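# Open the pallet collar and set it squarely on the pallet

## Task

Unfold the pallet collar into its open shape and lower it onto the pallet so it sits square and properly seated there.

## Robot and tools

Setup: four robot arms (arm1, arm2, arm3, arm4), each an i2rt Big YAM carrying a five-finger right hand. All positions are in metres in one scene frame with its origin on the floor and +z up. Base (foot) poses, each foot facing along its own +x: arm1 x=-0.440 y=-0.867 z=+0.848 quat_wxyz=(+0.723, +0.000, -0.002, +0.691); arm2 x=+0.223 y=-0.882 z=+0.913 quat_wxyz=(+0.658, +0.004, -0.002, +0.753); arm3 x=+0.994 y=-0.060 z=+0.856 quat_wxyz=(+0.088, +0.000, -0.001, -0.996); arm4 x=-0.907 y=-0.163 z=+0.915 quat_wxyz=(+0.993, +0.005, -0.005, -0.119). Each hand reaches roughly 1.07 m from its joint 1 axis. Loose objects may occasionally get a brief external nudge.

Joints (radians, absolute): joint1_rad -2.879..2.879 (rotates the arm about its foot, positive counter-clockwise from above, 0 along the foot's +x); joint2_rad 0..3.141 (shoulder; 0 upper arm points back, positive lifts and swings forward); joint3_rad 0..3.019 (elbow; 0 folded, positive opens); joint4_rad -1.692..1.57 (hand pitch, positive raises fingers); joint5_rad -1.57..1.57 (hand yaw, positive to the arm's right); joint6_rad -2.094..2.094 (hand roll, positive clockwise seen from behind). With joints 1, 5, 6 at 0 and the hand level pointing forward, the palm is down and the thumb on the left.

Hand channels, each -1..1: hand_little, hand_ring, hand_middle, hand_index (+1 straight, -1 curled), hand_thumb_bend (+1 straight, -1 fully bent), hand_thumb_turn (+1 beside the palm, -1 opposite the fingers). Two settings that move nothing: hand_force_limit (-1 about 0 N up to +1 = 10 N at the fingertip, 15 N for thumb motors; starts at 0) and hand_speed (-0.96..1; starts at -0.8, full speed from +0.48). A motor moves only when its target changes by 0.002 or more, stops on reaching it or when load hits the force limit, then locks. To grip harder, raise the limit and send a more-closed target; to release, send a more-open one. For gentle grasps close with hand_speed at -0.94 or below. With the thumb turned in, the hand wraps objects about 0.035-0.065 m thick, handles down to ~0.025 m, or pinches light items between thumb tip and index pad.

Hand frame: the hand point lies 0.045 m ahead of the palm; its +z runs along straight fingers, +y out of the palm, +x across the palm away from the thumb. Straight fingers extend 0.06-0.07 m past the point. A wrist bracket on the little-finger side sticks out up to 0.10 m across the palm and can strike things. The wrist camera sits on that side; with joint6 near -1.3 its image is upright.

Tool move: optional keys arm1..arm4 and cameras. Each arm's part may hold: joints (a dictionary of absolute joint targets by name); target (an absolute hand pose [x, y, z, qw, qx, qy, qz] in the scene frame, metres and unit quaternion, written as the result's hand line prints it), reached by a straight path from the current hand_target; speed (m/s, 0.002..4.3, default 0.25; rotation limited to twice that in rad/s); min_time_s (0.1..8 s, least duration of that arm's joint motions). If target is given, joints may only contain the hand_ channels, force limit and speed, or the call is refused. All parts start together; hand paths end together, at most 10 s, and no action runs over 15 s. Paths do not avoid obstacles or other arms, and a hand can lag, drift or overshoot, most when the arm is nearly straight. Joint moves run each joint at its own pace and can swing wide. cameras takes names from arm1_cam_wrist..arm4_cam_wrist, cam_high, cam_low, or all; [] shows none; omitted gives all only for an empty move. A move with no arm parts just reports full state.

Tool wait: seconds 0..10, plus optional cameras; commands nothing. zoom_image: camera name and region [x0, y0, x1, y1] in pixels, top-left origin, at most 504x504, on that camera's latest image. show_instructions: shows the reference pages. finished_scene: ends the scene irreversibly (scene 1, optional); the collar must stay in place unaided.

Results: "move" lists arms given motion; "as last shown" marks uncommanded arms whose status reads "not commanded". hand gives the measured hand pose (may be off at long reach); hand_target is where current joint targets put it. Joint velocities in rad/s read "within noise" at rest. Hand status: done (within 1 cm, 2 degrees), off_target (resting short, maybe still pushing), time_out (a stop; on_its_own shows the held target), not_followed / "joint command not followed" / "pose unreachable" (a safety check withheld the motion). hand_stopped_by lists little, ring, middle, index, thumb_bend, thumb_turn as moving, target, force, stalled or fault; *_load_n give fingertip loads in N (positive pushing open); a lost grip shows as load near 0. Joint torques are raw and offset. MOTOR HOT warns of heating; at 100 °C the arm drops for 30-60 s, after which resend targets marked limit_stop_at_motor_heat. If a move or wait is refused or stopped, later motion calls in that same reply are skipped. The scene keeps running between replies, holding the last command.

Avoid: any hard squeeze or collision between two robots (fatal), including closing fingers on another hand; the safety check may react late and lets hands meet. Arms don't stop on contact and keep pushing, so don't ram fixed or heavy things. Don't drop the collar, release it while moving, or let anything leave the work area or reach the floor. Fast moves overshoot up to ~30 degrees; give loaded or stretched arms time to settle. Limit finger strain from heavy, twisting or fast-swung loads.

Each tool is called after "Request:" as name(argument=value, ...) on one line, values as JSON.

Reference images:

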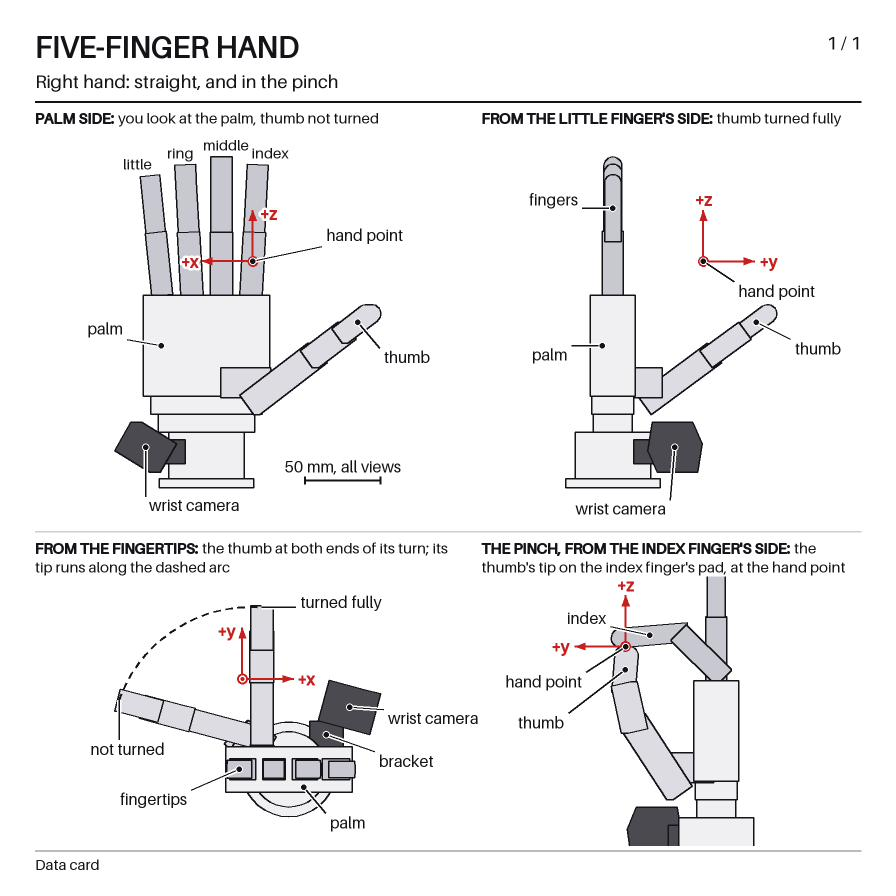

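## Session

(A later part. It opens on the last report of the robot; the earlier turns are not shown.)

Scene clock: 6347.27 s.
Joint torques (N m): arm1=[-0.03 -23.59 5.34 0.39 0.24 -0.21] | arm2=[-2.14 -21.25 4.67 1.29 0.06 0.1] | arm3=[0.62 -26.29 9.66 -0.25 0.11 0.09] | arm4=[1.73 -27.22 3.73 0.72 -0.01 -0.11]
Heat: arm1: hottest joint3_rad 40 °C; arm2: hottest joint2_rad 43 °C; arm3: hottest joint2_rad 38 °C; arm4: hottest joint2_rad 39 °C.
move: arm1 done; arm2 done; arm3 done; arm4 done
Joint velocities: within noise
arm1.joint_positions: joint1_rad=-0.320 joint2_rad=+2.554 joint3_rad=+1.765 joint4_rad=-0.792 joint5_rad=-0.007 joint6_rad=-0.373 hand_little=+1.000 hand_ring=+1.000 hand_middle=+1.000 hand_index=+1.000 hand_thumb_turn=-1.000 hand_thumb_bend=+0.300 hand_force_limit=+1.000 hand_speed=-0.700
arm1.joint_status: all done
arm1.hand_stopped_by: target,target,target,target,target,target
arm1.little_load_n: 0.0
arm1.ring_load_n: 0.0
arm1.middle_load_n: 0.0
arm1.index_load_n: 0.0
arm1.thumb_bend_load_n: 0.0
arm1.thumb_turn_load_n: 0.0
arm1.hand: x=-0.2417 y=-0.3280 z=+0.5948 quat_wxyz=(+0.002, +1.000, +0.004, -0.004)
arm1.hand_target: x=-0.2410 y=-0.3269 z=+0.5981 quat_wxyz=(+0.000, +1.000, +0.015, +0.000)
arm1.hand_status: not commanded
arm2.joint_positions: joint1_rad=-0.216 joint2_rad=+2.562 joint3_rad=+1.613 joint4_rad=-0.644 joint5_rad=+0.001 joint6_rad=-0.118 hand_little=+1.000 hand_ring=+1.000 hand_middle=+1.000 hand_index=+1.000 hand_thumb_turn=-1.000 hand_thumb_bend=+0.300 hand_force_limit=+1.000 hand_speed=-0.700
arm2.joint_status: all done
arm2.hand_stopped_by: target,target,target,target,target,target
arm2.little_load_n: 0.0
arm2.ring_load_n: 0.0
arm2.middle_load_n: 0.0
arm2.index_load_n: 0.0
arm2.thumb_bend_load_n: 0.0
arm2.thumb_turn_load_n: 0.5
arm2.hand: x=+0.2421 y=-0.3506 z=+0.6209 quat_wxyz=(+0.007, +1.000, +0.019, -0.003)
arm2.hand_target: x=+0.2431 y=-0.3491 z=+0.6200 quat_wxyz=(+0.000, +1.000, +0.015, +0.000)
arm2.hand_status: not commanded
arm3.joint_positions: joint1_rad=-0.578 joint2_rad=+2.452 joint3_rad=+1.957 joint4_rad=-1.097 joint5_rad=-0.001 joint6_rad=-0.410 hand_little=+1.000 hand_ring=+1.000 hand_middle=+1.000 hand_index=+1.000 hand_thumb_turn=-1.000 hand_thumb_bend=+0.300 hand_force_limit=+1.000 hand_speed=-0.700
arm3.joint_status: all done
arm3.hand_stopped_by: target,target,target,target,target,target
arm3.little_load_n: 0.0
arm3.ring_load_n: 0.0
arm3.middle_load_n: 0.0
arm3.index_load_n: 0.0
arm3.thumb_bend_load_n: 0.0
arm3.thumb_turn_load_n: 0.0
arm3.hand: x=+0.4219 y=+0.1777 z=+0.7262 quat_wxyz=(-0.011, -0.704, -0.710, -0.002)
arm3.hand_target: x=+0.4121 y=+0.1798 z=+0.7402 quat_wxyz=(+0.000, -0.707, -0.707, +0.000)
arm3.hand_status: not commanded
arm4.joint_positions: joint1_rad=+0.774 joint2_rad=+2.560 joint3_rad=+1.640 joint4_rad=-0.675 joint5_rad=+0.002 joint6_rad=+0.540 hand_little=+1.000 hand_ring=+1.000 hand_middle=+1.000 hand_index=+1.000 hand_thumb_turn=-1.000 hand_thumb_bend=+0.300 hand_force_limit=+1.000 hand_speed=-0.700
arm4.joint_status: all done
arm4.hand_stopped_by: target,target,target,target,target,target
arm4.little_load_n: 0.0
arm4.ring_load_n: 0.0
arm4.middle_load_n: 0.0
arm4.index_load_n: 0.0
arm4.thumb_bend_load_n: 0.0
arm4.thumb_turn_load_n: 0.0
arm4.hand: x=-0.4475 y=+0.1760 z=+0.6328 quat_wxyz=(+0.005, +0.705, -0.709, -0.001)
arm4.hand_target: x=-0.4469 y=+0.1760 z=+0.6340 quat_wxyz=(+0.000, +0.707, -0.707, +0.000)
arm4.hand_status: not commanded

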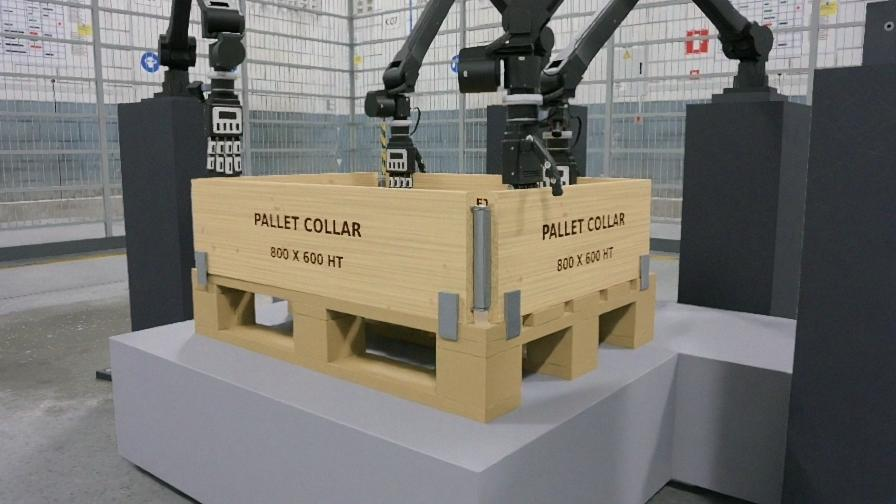

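Request:
move(arm1={"target": [-0.241, -0.322, 0.63, 0, 0.99989, 0.01483, 0], "speed": 0.1}, arm2={"target": [0.243, -0.342, 0.65, 0, 0.99989, 0.01483, 0], "speed": 0.1}, arm3={"target": [0.405, 0.178, 0.80, 0, -0.7071, -0.7071, 0], "speed": 0.12}, arm4={"target": [-0.438, 0.176, 0.66, 0, 0.7071, -0.7071, 0], "speed": 0.1})

Request:
move(arm1={"target": [-0.241, -0.322, 0.82, 0, 0.99989, 0.01483, 0], "speed": 0.2}, arm2={"target": [0.243, -0.342, 0.84, 0, 0.99989, 0.01483, 0], "speed": 0.2}, arm3={"target": [0.405, 0.178, 0.86, 0, -0.7071, -0.7071, 0], "speed": 0.12}, arm4={"target": [-0.438, 0.176, 0.84, 0, 0.7071, -0.7071, 0], "speed": 0.2}, cameras=["all"])

Scene clock: 6354.93 s.
Joint torques (N m): arm1=[-0.15 -26.23 5.49 -0.25 0.23 -0.2] | arm2=[-1.61 -22.36 5.09 0.13 0.04 0.11] | arm3=[1.55 -25.7 11.45 -0.05 0.12 0.13] | arm4=[1.32 -27.4 4.74 -0.34 -0.01 -0.12]
Heat: arm1: hottest joint2_rad 39 °C; arm2: hottest joint2_rad 43 °C; arm3: hottest joint3_rad 38 °C; arm4: hottest joint2_rad 39 °C.
move: arm1 off_target; arm2 done; arm3 off_target; arm4 done
Joint velocities: within noise
arm1.joint_positions: joint1_rad=-0.318 joint2_rad=+2.527 joint3_rad=+1.762 joint4_rad=-0.826 joint5_rad=-0.006 joint6_rad=-0.373 hand_little=+1.000 hand_ring=+1.000 hand_middle=+1.000 hand_index=+1.000 hand_thumb_turn=-1.000 hand_thumb_bend=+0.300 hand_force_limit=+1.000 hand_speed=-0.700
arm1.joint_status: not commanded
arm1.hand_stopped_by: target,target,target,target,target,target
arm1.little_load_n: 0.0
arm1.ring_load_n: 0.0
arm1.middle_load_n: 0.0
arm1.index_load_n: 0.0
arm1.thumb_bend_load_n: 0.0
arm1.thumb_turn_load_n: 0.0
arm1.hand: x=-0.2428 y=-0.3288 z=+0.6113 quat_wxyz=(+0.008, +1.000, +0.005, -0.005)
arm1.hand_target: x=-0.2412 y=-0.3221 z=+0.6296 quat_wxyz=(+0.000, +1.000, +0.015, +0.000)
arm1.hand_status: off_target (0.020 m and 1.6 deg from the pose sent, 0.036 m and 1.3 deg at the start)
arm2.joint_positions: joint1_rad=-0.216 joint2_rad=+2.521 joint3_rad=+1.609 joint4_rad=-0.667 joint5_rad=+0.002 joint6_rad=-0.118 hand_little=+1.000 hand_ring=+1.000 hand_middle=+1.000 hand_index=+1.000 hand_thumb_turn=-1.000 hand_thumb_bend=+0.300 hand_force_limit=+1.000 hand_speed=-0.700
arm2.joint_status: not commanded
arm2.hand_stopped_by: target,target,target,target,target,target
arm2.little_load_n: 0.0
arm2.ring_load_n: 0.0
arm2.middle_load_n: 0.0
arm2.index_load_n: 0.0
arm2.thumb_bend_load_n: 0.0
arm2.thumb_turn_load_n: 0.0
arm2.hand: x=+0.2431 y=-0.3423 z=+0.6427 quat_wxyz=(+0.000, +1.000, +0.018, -0.001)
arm2.hand_target: x=+0.2431 y=-0.3421 z=+0.6498 quat_wxyz=(+0.000, +1.000, +0.015, +0.000)
arm2.hand_status: done (0.007 m and 0.5 deg from the pose sent, 0.030 m and 0.9 deg at the start)
arm3.joint_positions: joint1_rad=-0.577 joint2_rad=+2.391 joint3_rad=+1.993 joint4_rad=-1.215 joint5_rad=-0.001 joint6_rad=-0.406 hand_little=+1.000 hand_ring=+1.000 hand_middle=+1.000 hand_index=+1.000 hand_thumb_turn=-1.000 hand_thumb_bend=+0.300 hand_force_limit=+1.000 hand_speed=-0.700
arm3.joint_status: not commanded
arm3.hand_stopped_by: target,target,target,target,target,target
arm3.little_load_n: 0.0
arm3.ring_load_n: 0.0
arm3.middle_load_n: 0.0
arm3.index_load_n: 0.0
arm3.thumb_bend_load_n: 0.0
arm3.thumb_turn_load_n: 0.0
arm3.hand: x=+0.4231 y=+0.1767 z=+0.7815 quat_wxyz=(-0.021, -0.705, -0.709, -0.007)
arm3.hand_target: x=+0.4057 y=+0.1776 z=+0.8002 quat_wxyz=(+0.000, -0.707, -0.707, +0.000)
arm3.hand_status: off_target (0.026 m and 2.5 deg from the pose sent, 0.076 m and 1.4 deg at the start)
arm4.joint_positions: joint1_rad=+0.774 joint2_rad=+2.519 joint3_rad=+1.640 joint4_rad=-0.697 joint5_rad=+0.002 joint6_rad=+0.535 hand_little=+1.000 hand_ring=+1.000 hand_middle=+1.000 hand_index=+1.000 hand_thumb_turn=-1.000 hand_thumb_bend=+0.300 hand_force_limit=+1.000 hand_speed=-0.700
arm4.joint_status: not commanded
arm4.hand_stopped_by: target,target,target,target,target,target
arm4.little_load_n: 0.0
arm4.ring_load_n: 0.0
arm4.middle_load_n: 0.0
arm4.index_load_n: 0.0
arm4.thumb_bend_load_n: 0.0
arm4.thumb_turn_load_n: 0.0
arm4.hand: x=-0.4384 y=+0.1811 z=+0.6566 quat_wxyz=(-0.004, +0.707, -0.707, +0.001)
arm4.hand_target: x=-0.4380 y=+0.1760 z=+0.6599 quat_wxyz=(+0.000, +0.707, -0.707, +0.000)
arm4.hand_status: done (0.006 m and 0.5 deg from the pose sent, 0.029 m and 0.7 deg at the start)
pictures: none

Scene clock: 6356.70 s.
Joint torques (N m): arm1=[-0.03 -24.47 10.14 -0.27 0.18 -0.15] | arm2=[-1.49 -20.42 7.25 0.13 0.03 0.14] | arm3=[0.5 -26.23 12.19 -0.13 0.12 0.17] | arm4=[1.03 -25.35 6.08 -0.29 -0.02 -0.11]
Heat: arm1: hottest joint2_rad 39 °C; arm2: hottest joint2_rad 43 °C; arm3: hottest joint2_rad 38 °C; arm4: hottest joint2_rad 39 °C.
move: arm1 off_target; arm2 done; arm3 off_target; arm4 done
Joint velocities: within noise
arm1.joint_positions: joint1_rad=-0.317 joint2_rad=+2.227 joint3_rad=+1.736 joint4_rad=-1.141 joint5_rad=-0.005 joint6_rad=-0.376 hand_little=+1.000 hand_ring=+1.000 hand_middle=+1.000 hand_index=+1.000 hand_thumb_turn=-1.000 hand_thumb_bend=+0.300 hand_force_limit=+1.000 hand_speed=-0.700
arm1.joint_status: not commanded
arm1.hand_stopped_by: target,target,target,target,target,target
arm1.little_load_n: 0.5
arm1.ring_load_n: 0.0
arm1.middle_load_n: 0.0
arm1.index_load_n: 0.0
arm1.thumb_bend_load_n: 0.0
arm1.thumb_turn_load_n: 0.0
arm1.hand: x=-0.2482 y=-0.3411 z=+0.7949 quat_wxyz=(+0.026, +1.000, +0.007, -0.012)
arm1.hand_target: x=-0.2415 y=-0.3230 z=+0.8202 quat_wxyz=(+0.000, +1.000, +0.015, +0.000)
arm1.hand_status: off_target (0.032 m and 3.4 deg from the pose sent, 0.209 m and 1.6 deg at the start)
arm2.joint_positions: joint1_rad=-0.216 joint2_rad=+2.172 joint3_rad=+1.561 joint4_rad=-0.968 joint5_rad=+0.002 joint6_rad=-0.118 hand_little=+1.000 hand_ring=+1.000 hand_middle=+1.000 hand_index=+1.000 hand_thumb_turn=-1.000 hand_thumb_bend=+0.300 hand_force_limit=+1.000 hand_speed=-0.700
arm2.joint_status: not commanded
arm2.hand_stopped_by: target,target,target,target,target,target
arm2.little_load_n: 0.0
arm2.ring_load_n: 0.0
arm2.middle_load_n: 0.0
arm2.index_load_n: 0.0
arm2.thumb_bend_load_n: 0.0
arm2.thumb_turn_load_n: 0.0
arm2.hand: x=+0.2440 y=-0.3424 z=+0.8345 quat_wxyz=(+0.000, +1.000, +0.018, -0.001)
arm2.hand_target: x=+0.2431 y=-0.3420 z=+0.8399 quat_wxyz=(+0.000, +1.000, +0.015, +0.000)
arm2.hand_status: done (0.006 m and 0.4 deg from the pose sent, 0.197 m and 0.5 deg at the start)
arm3.joint_positions: joint1_rad=-0.577 joint2_rad=+2.342 joint3_rad=+2.044 joint4_rad=-1.330 joint5_rad=-0.001 joint6_rad=-0.406 hand_little=+1.000 hand_ring=+1.000 hand_middle=+1.000 hand_index=+1.000 hand_thumb_turn=-1.000 hand_thumb_bend=+0.300 hand_force_limit=+1.000 hand_speed=-0.700
arm3.joint_status: not commanded
arm3.hand_stopped_by: target,target,target,target,target,target
arm3.little_load_n: 0.0
arm3.ring_load_n: 0.0
arm3.middle_load_n: 0.0
arm3.index_load_n: 0.0
arm3.thumb_bend_load_n: 0.0
arm3.thumb_turn_load_n: 0.0
arm3.hand: x=+0.4247 y=+0.1761 z=+0.8339 quat_wxyz=(-0.028, -0.705, -0.709, -0.009)
arm3.hand_target: x=+0.4062 y=+0.1775 z=+0.8603 quat_wxyz=(+0.000, -0.707, -0.707, +0.000)
arm3.hand_status: off_target (0.033 m and 3.4 deg from the pose sent, 0.080 m and 2.5 deg at the start)
arm4.joint_positions: joint1_rad=+0.774 joint2_rad=+2.195 joint3_rad=+1.608 joint4_rad=-0.980 joint5_rad=+0.002 joint6_rad=+0.535 hand_little=+1.000 hand_ring=+1.000 hand_middle=+1.000 hand_index=+1.000 hand_thumb_turn=-1.000 hand_thumb_bend=+0.300 hand_force_limit=+1.000 hand_speed=-0.700
arm4.joint_status: not commanded
arm4.hand_stopped_by: target,target,target,target,target,target
arm4.little_load_n: 0.0
arm4.ring_load_n: 0.0
arm4.middle_load_n: 0.0
arm4.index_load_n: 0.0
arm4.thumb_bend_load_n: 0.0
arm4.thumb_turn_load_n: 0.0
arm4.hand: x=-0.4350 y=+0.1826 z=+0.8410 quat_wxyz=(-0.009, +0.707, -0.707, +0.002)
arm4.hand_target: x=-0.4380 y=+0.1761 z=+0.8400 quat_wxyz=(+0.000, +0.707, -0.707, +0.000)
arm4.hand_status: done (0.007 m and 1.0 deg from the pose sent, 0.183 m and 0.5 deg at the start)
pictures: arm1_cam_wrist, arm2_cam_wrist, arm3_cam_wrist, arm4_cam_wrist, cam_high, cam_low
arm1_cam_wrist: T_world_to_cam=[[0.27795, -0.96056, -0.00836, -0.24674], [-0.80085, -0.23653, 0.55017, -0.71668], [-0.53045, -0.14623, -0.83501, 0.60026]] pos_world=[-0.18697, -0.31874, 0.89346]
arm2_cam_wrist: T_world_to_cam=[[0.2983, -0.95444, 0.00757, -0.40827], [-0.82887, -0.2551, 0.4979, -0.29851], [-0.47329, -0.15479, -0.8672, 0.90189]] pos_world=[0.30122, -0.32622, 0.93384]
arm3_cam_wrist: T_world_to_cam=[[0.94399, 0.32479, 0.0582, -0.51205], [0.23089, -0.77621, 0.58668, -0.45699], [0.23572, -0.54038, -0.80773, 0.78424]] pos_world=[0.40402, 0.23537, 0.93136]
arm4_cam_wrist: T_world_to_cam=[[-0.95561, -0.29458, -0.00622, -0.36065], [-0.26013, 0.83354, 0.48739, -0.67383], [-0.13839, 0.46737, -0.87316, 0.7026]] pos_world=[-0.42269, 0.12705, 0.93966]

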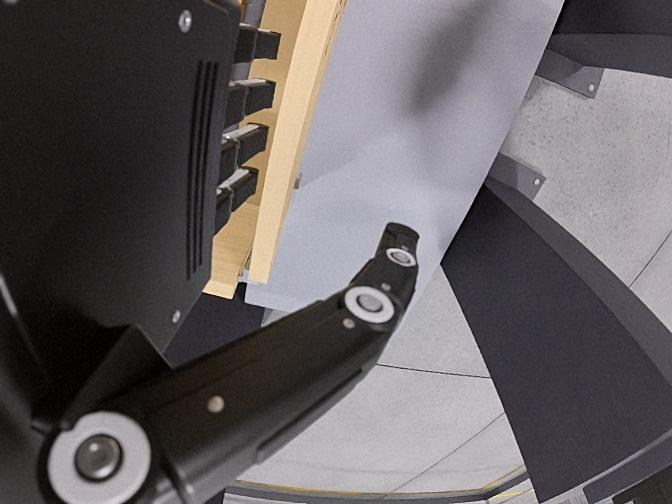

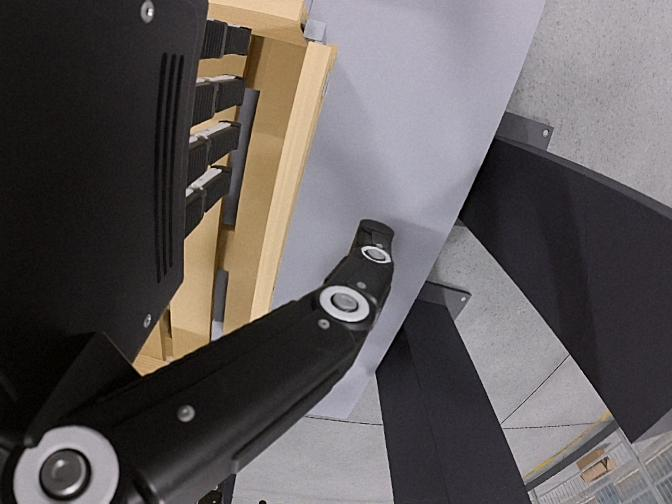

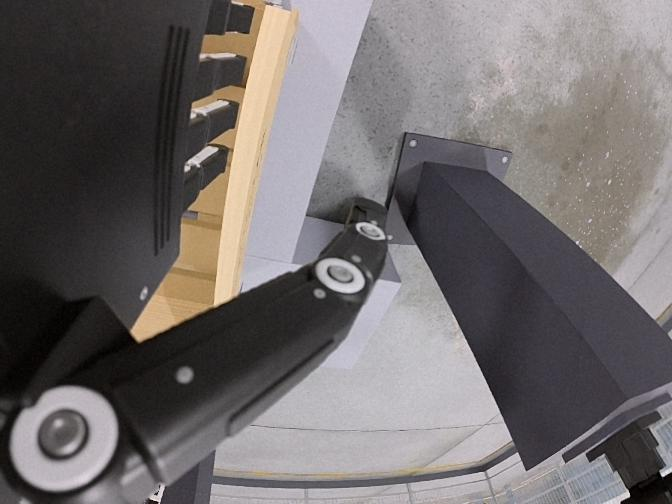

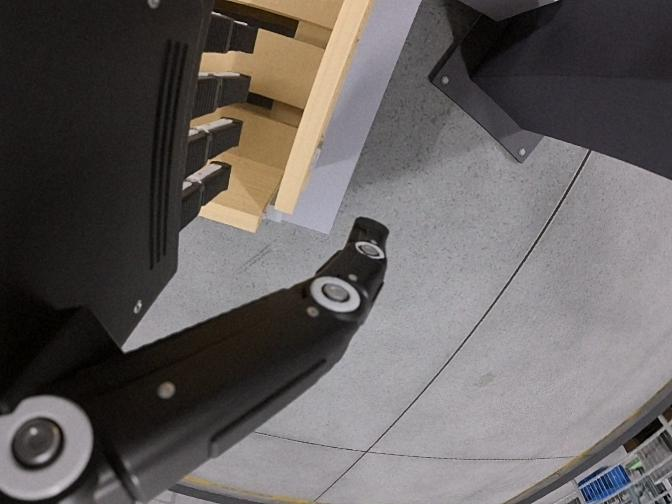

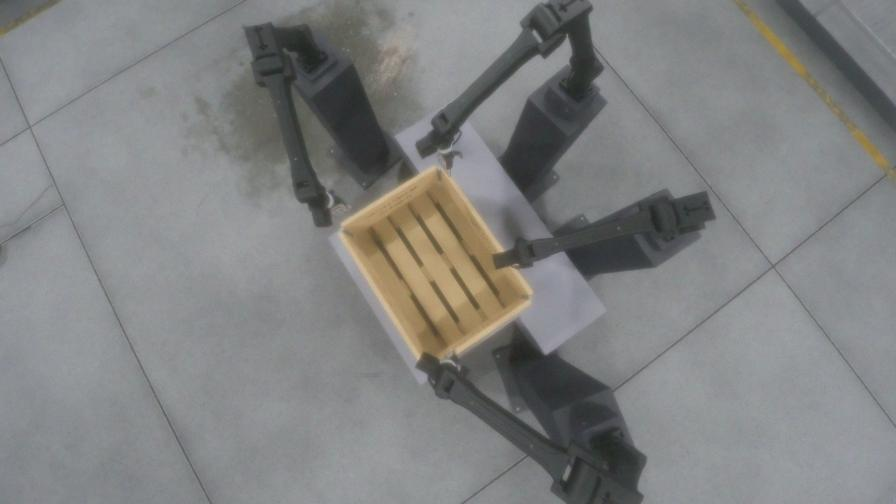

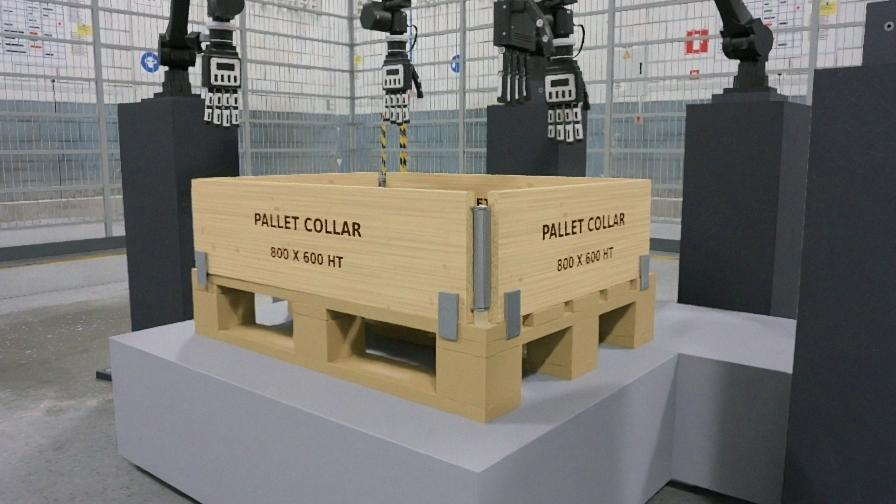

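Request:
zoom_image(camera="cam_high", region=[320, 150, 560, 380])

Request:
zoom_image(camera="cam_low", region=[590, 160, 690, 310])

Request:
zoom_image(camera="cam_low", region=[180, 160, 300, 310])

Request:
zoom_image(camera="cam_low", region=[420, 180, 560, 350])

Request:
zoom_image(camera="arm1_cam_wrist", region=[190, 150, 390, 350])

Request:
zoom_image(camera="arm2_cam_wrist", region=[200, 0, 400, 200])

Request:
zoom_image(camera="arm4_cam_wrist", region=[200, 50, 400, 250])

Request:
zoom_image(camera="arm3_cam_wrist", region=[180, 0, 380, 200])

Scaled by 2.100 from the camera's image (finer frame: 1280x720).

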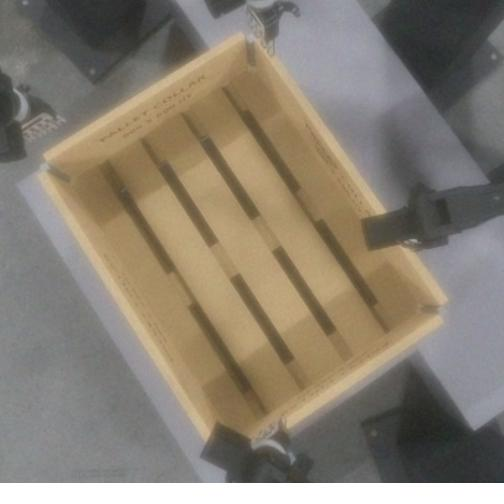

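Scaled by 3.360 from the camera's image (finer frame: 1280x720).

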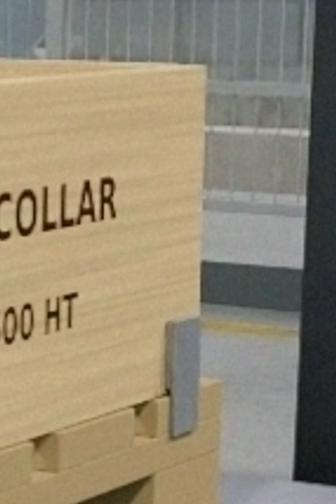

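Scaled by 3.360 from the camera's image (finer frame: 1280x720).

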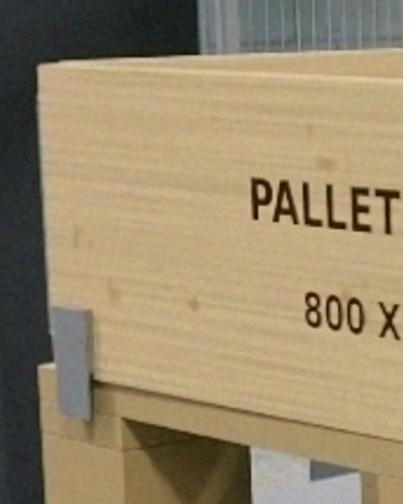

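Scaled by 2.965 from the camera's image (finer frame: 1280x720).

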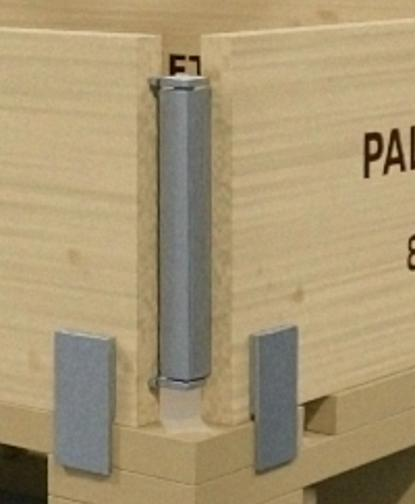

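Scaled by 2.520 from the camera's image (finer frame: 960x720).

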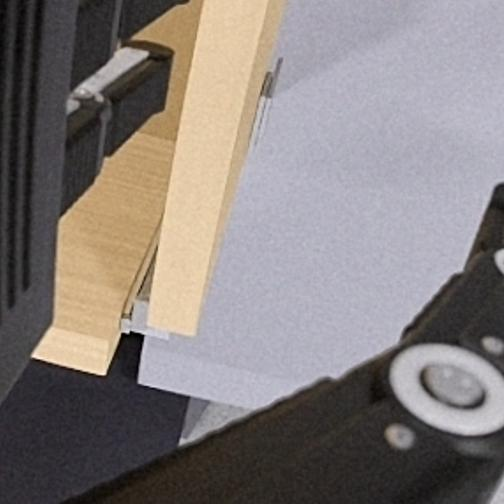

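Scaled by 2.520 from the camera's image (finer frame: 960x720).

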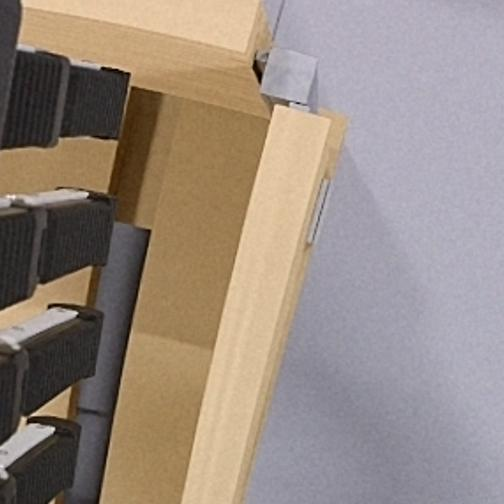

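Scaled by 2.520 from the camera's image (finer frame: 960x720).

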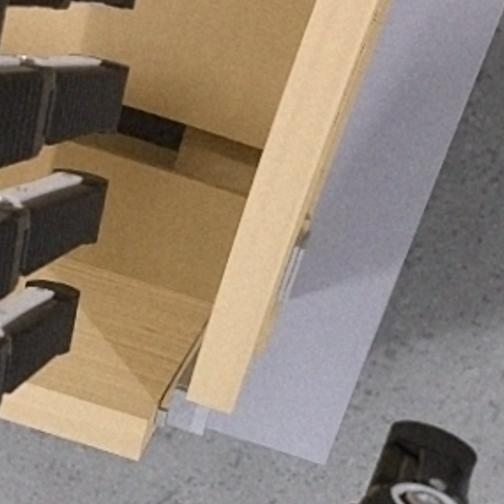

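Scaled by 2.520 from the camera's image (finer frame: 960x720).

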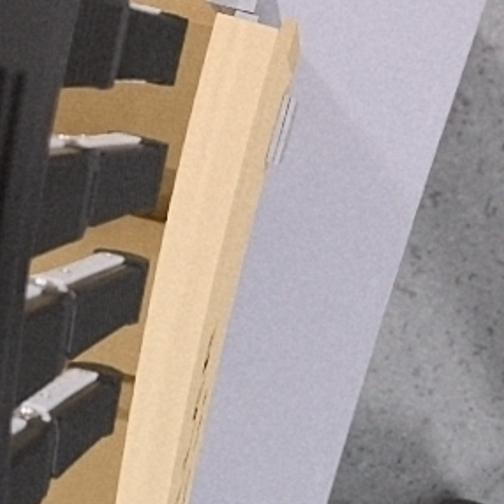

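Request:
zoom_image(camera="cam_low", region=[430, 295, 500, 345])

Request:
zoom_image(camera="cam_low", region=[490, 290, 560, 340])

Request:
zoom_image(camera="cam_low", region=[600, 250, 670, 300])

Request:
zoom_image(camera="cam_low", region=[180, 255, 250, 305])

Request:
zoom_image(camera="cam_low", region=[550, 270, 620, 320])

Request:
zoom_image(camera="cam_low", region=[300, 280, 400, 340])

Scaled by 7.200 from the camera's image (finer frame: 1280x720).

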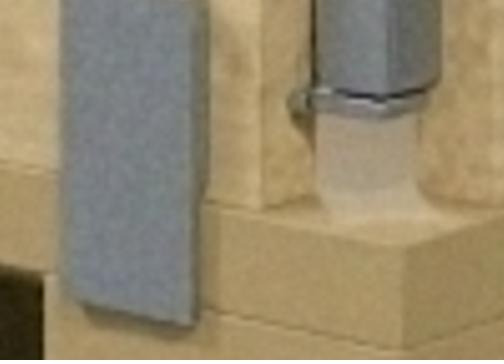

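Scaled by 7.200 from the camera's image (finer frame: 1280x720).

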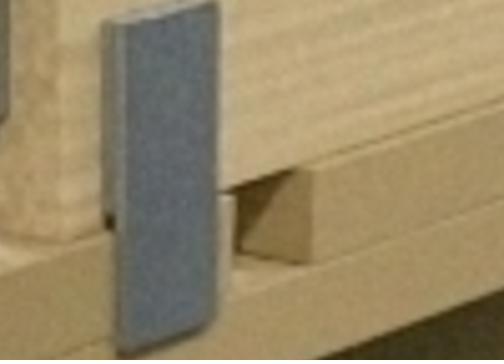

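Scaled by 7.200 from the camera's image (finer frame: 1280x720).

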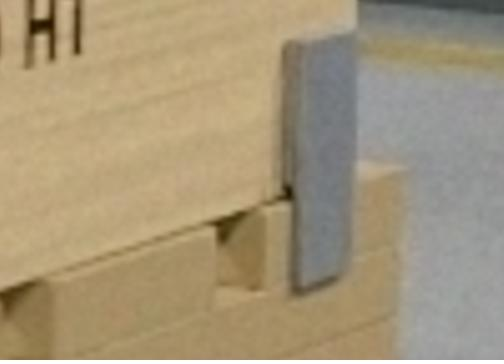

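Scaled by 7.200 from the camera's image (finer frame: 1280x720).

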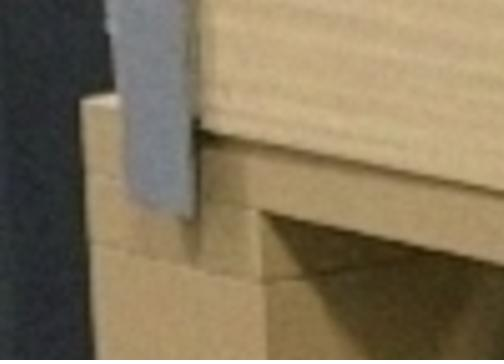

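Scaled by 7.200 from the camera's image (finer frame: 1280x720).

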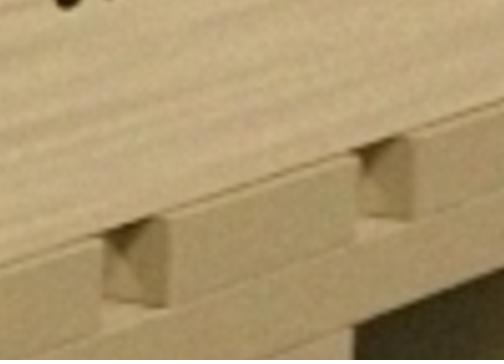

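Scaled by 5.040 from the camera's image (finer frame: 1280x720).

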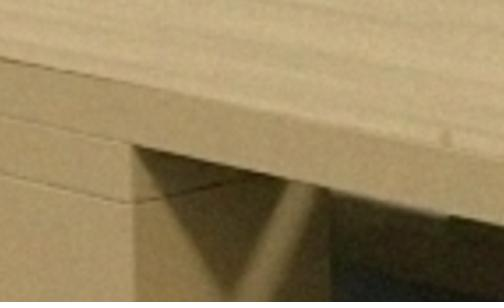

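Request:
zoom_image(camera="cam_high", region=[400, 150, 480, 210])

Request:
zoom_image(camera="arm2_cam_wrist", region=[270, 0, 370, 100])

Request:
zoom_image(camera="arm3_cam_wrist", region=[230, 0, 330, 100])

Request:
zoom_image(camera="arm1_cam_wrist", region=[220, 220, 320, 320])

Scaled by 6.300 from the camera's image (finer frame: 1280x720).

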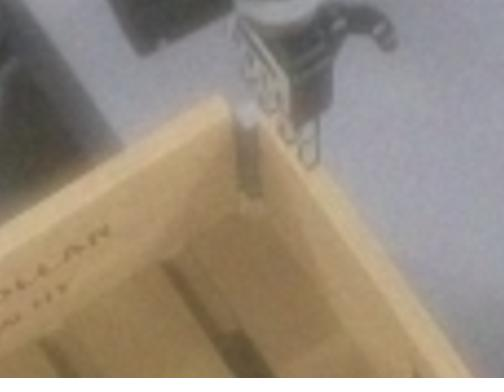

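Scaled by 5.040 from the camera's image (finer frame: 960x720).

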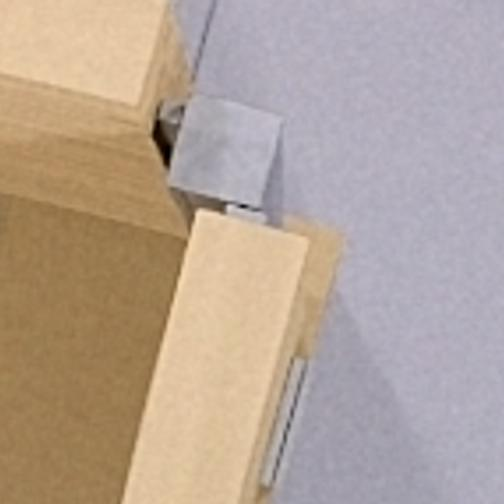

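Scaled by 5.040 from the camera's image (finer frame: 960x720).

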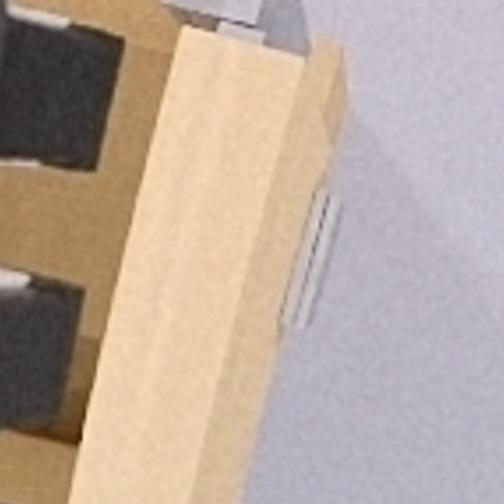

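Scaled by 5.040 from the camera's image (finer frame: 960x720).

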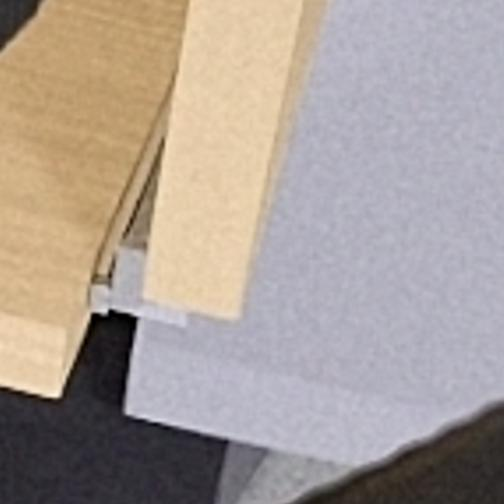

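Request:
wait(seconds=1, cameras=["cam_low"])

Request:
finished_scene()

Scene clock: 6447.03 s.
Joint torques (N m): arm1=[0.03 -24.47 10.1 -0.21 0.21 -0.21] | arm2=[-1.61 -20.48 7.24 0.12 0.02 0.13] | arm3=[1.85 -26.7 12.1 -0.08 0.1 0.2] | arm4=[1.38 -25.52 6.08 -0.32 -0.01 -0.12]
Heat: arm1: hottest joint2_rad 40 °C; arm2: hottest joint2_rad 45 °C; arm3: hottest joint2_rad 41 °C; arm4: hottest joint2_rad 37 °C.
Joint velocities: within noise
arm1.joint_positions: joint1_rad=-0.317 joint2_rad=+2.227 joint3_rad=+1.736 joint4_rad=-1.141 joint5_rad=-0.005 joint6_rad=-0.376 hand_little=+1.000 hand_ring=+1.000 hand_middle=+1.000 hand_index=+1.000 hand_thumb_turn=-1.000 hand_thumb_bend=+0.300 hand_force_limit=+1.000 hand_speed=-0.700
arm1.joint_status: not commanded
arm1.hand_stopped_by: target,target,target,target,target,target
arm1.little_load_n: 0.0
arm1.ring_load_n: 0.0
arm1.middle_load_n: 0.0
arm1.index_load_n: 0.0
arm1.thumb_bend_load_n: 0.0
arm1.thumb_turn_load_n: 0.0
arm1.hand: x=-0.2482 y=-0.3411 z=+0.7949 quat_wxyz=(+0.026, +1.000, +0.007, -0.012)
arm1.hand_target: x=-0.2415 y=-0.3230 z=+0.8202 quat_wxyz=(+0.000, +1.000, +0.015, +0.000)
arm1.hand_status: off_target (0.032 m and 3.4 deg from the pose sent, 0.209 m and 1.6 deg at the start)
arm2.joint_positions: joint1_rad=-0.216 joint2_rad=+2.172 joint3_rad=+1.561 joint4_rad=-0.968 joint5_rad=+0.002 joint6_rad=-0.118 hand_little=+1.000 hand_ring=+1.000 hand_middle=+1.000 hand_index=+1.000 hand_thumb_turn=-1.000 hand_thumb_bend=+0.300 hand_force_limit=+1.000 hand_speed=-0.700
arm2.joint_status: not commanded
arm2.hand_stopped_by: target,target,target,target,target,target
arm2.little_load_n: 0.0
arm2.ring_load_n: 0.0
arm2.middle_load_n: 0.0
arm2.index_load_n: 0.0
arm2.thumb_bend_load_n: 0.0
arm2.thumb_turn_load_n: 0.0
arm2.hand: x=+0.2440 y=-0.3424 z=+0.8345 quat_wxyz=(+0.000, +1.000, +0.018, -0.001)
arm2.hand_target: x=+0.2431 y=-0.3420 z=+0.8399 quat_wxyz=(+0.000, +1.000, +0.015, +0.000)
arm2.hand_status: done (0.006 m and 0.4 deg from the pose sent, 0.197 m and 0.5 deg at the start)
arm3.joint_positions: joint1_rad=-0.577 joint2_rad=+2.342 joint3_rad=+2.044 joint4_rad=-1.330 joint5_rad=-0.001 joint6_rad=-0.406 hand_little=+1.000 hand_ring=+1.000 hand_middle=+1.000 hand_index=+1.000 hand_thumb_turn=-1.000 hand_thumb_bend=+0.300 hand_force_limit=+1.000 hand_speed=-0.700
arm3.joint_status: not commanded
arm3.hand_stopped_by: target,target,target,target,target,target
arm3.little_load_n: 0.0
arm3.ring_load_n: 0.0
arm3.middle_load_n: 0.0
arm3.index_load_n: 0.0
arm3.thumb_bend_load_n: 0.0
arm3.thumb_turn_load_n: 0.0
arm3.hand: x=+0.4247 y=+0.1761 z=+0.8339 quat_wxyz=(-0.028, -0.705, -0.709, -0.009)
arm3.hand_target: x=+0.4062 y=+0.1775 z=+0.8603 quat_wxyz=(+0.000, -0.707, -0.707, +0.001)
arm3.hand_status: off_target (0.033 m and 3.4 deg from the pose sent, 0.080 m and 2.5 deg at the start)
arm4.joint_positions: joint1_rad=+0.774 joint2_rad=+2.195 joint3_rad=+1.608 joint4_rad=-0.980 joint5_rad=+0.002 joint6_rad=+0.535 hand_little=+1.000 hand_ring=+1.000 hand_middle=+1.000 hand_index=+1.000 hand_thumb_turn=-1.000 hand_thumb_bend=+0.300 hand_force_limit=+1.000 hand_speed=-0.700
arm4.joint_status: not commanded
arm4.hand_stopped_by: target,target,target,target,target,target
arm4.little_load_n: 0.0
arm4.ring_load_n: 0.0
arm4.middle_load_n: 0.0
arm4.index_load_n: 0.0
arm4.thumb_bend_load_n: 0.0
arm4.thumb_turn_load_n: 0.0
arm4.hand: x=-0.4350 y=+0.1826 z=+0.8410 quat_wxyz=(-0.009, +0.707, -0.707, +0.002)
arm4.hand_target: x=-0.4380 y=+0.1761 z=+0.8400 quat_wxyz=(+0.000, +0.707, -0.707, +0.000)
arm4.hand_status: done (0.007 m and 1.0 deg from the pose sent, 0.183 m and 0.5 deg at the start)
wait: 1.00 s; at rest from the start

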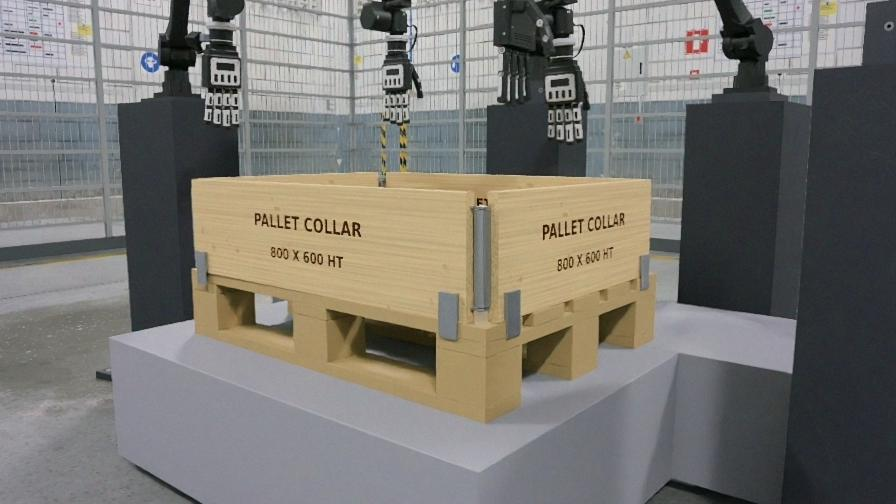

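The scene is finished: the task was done.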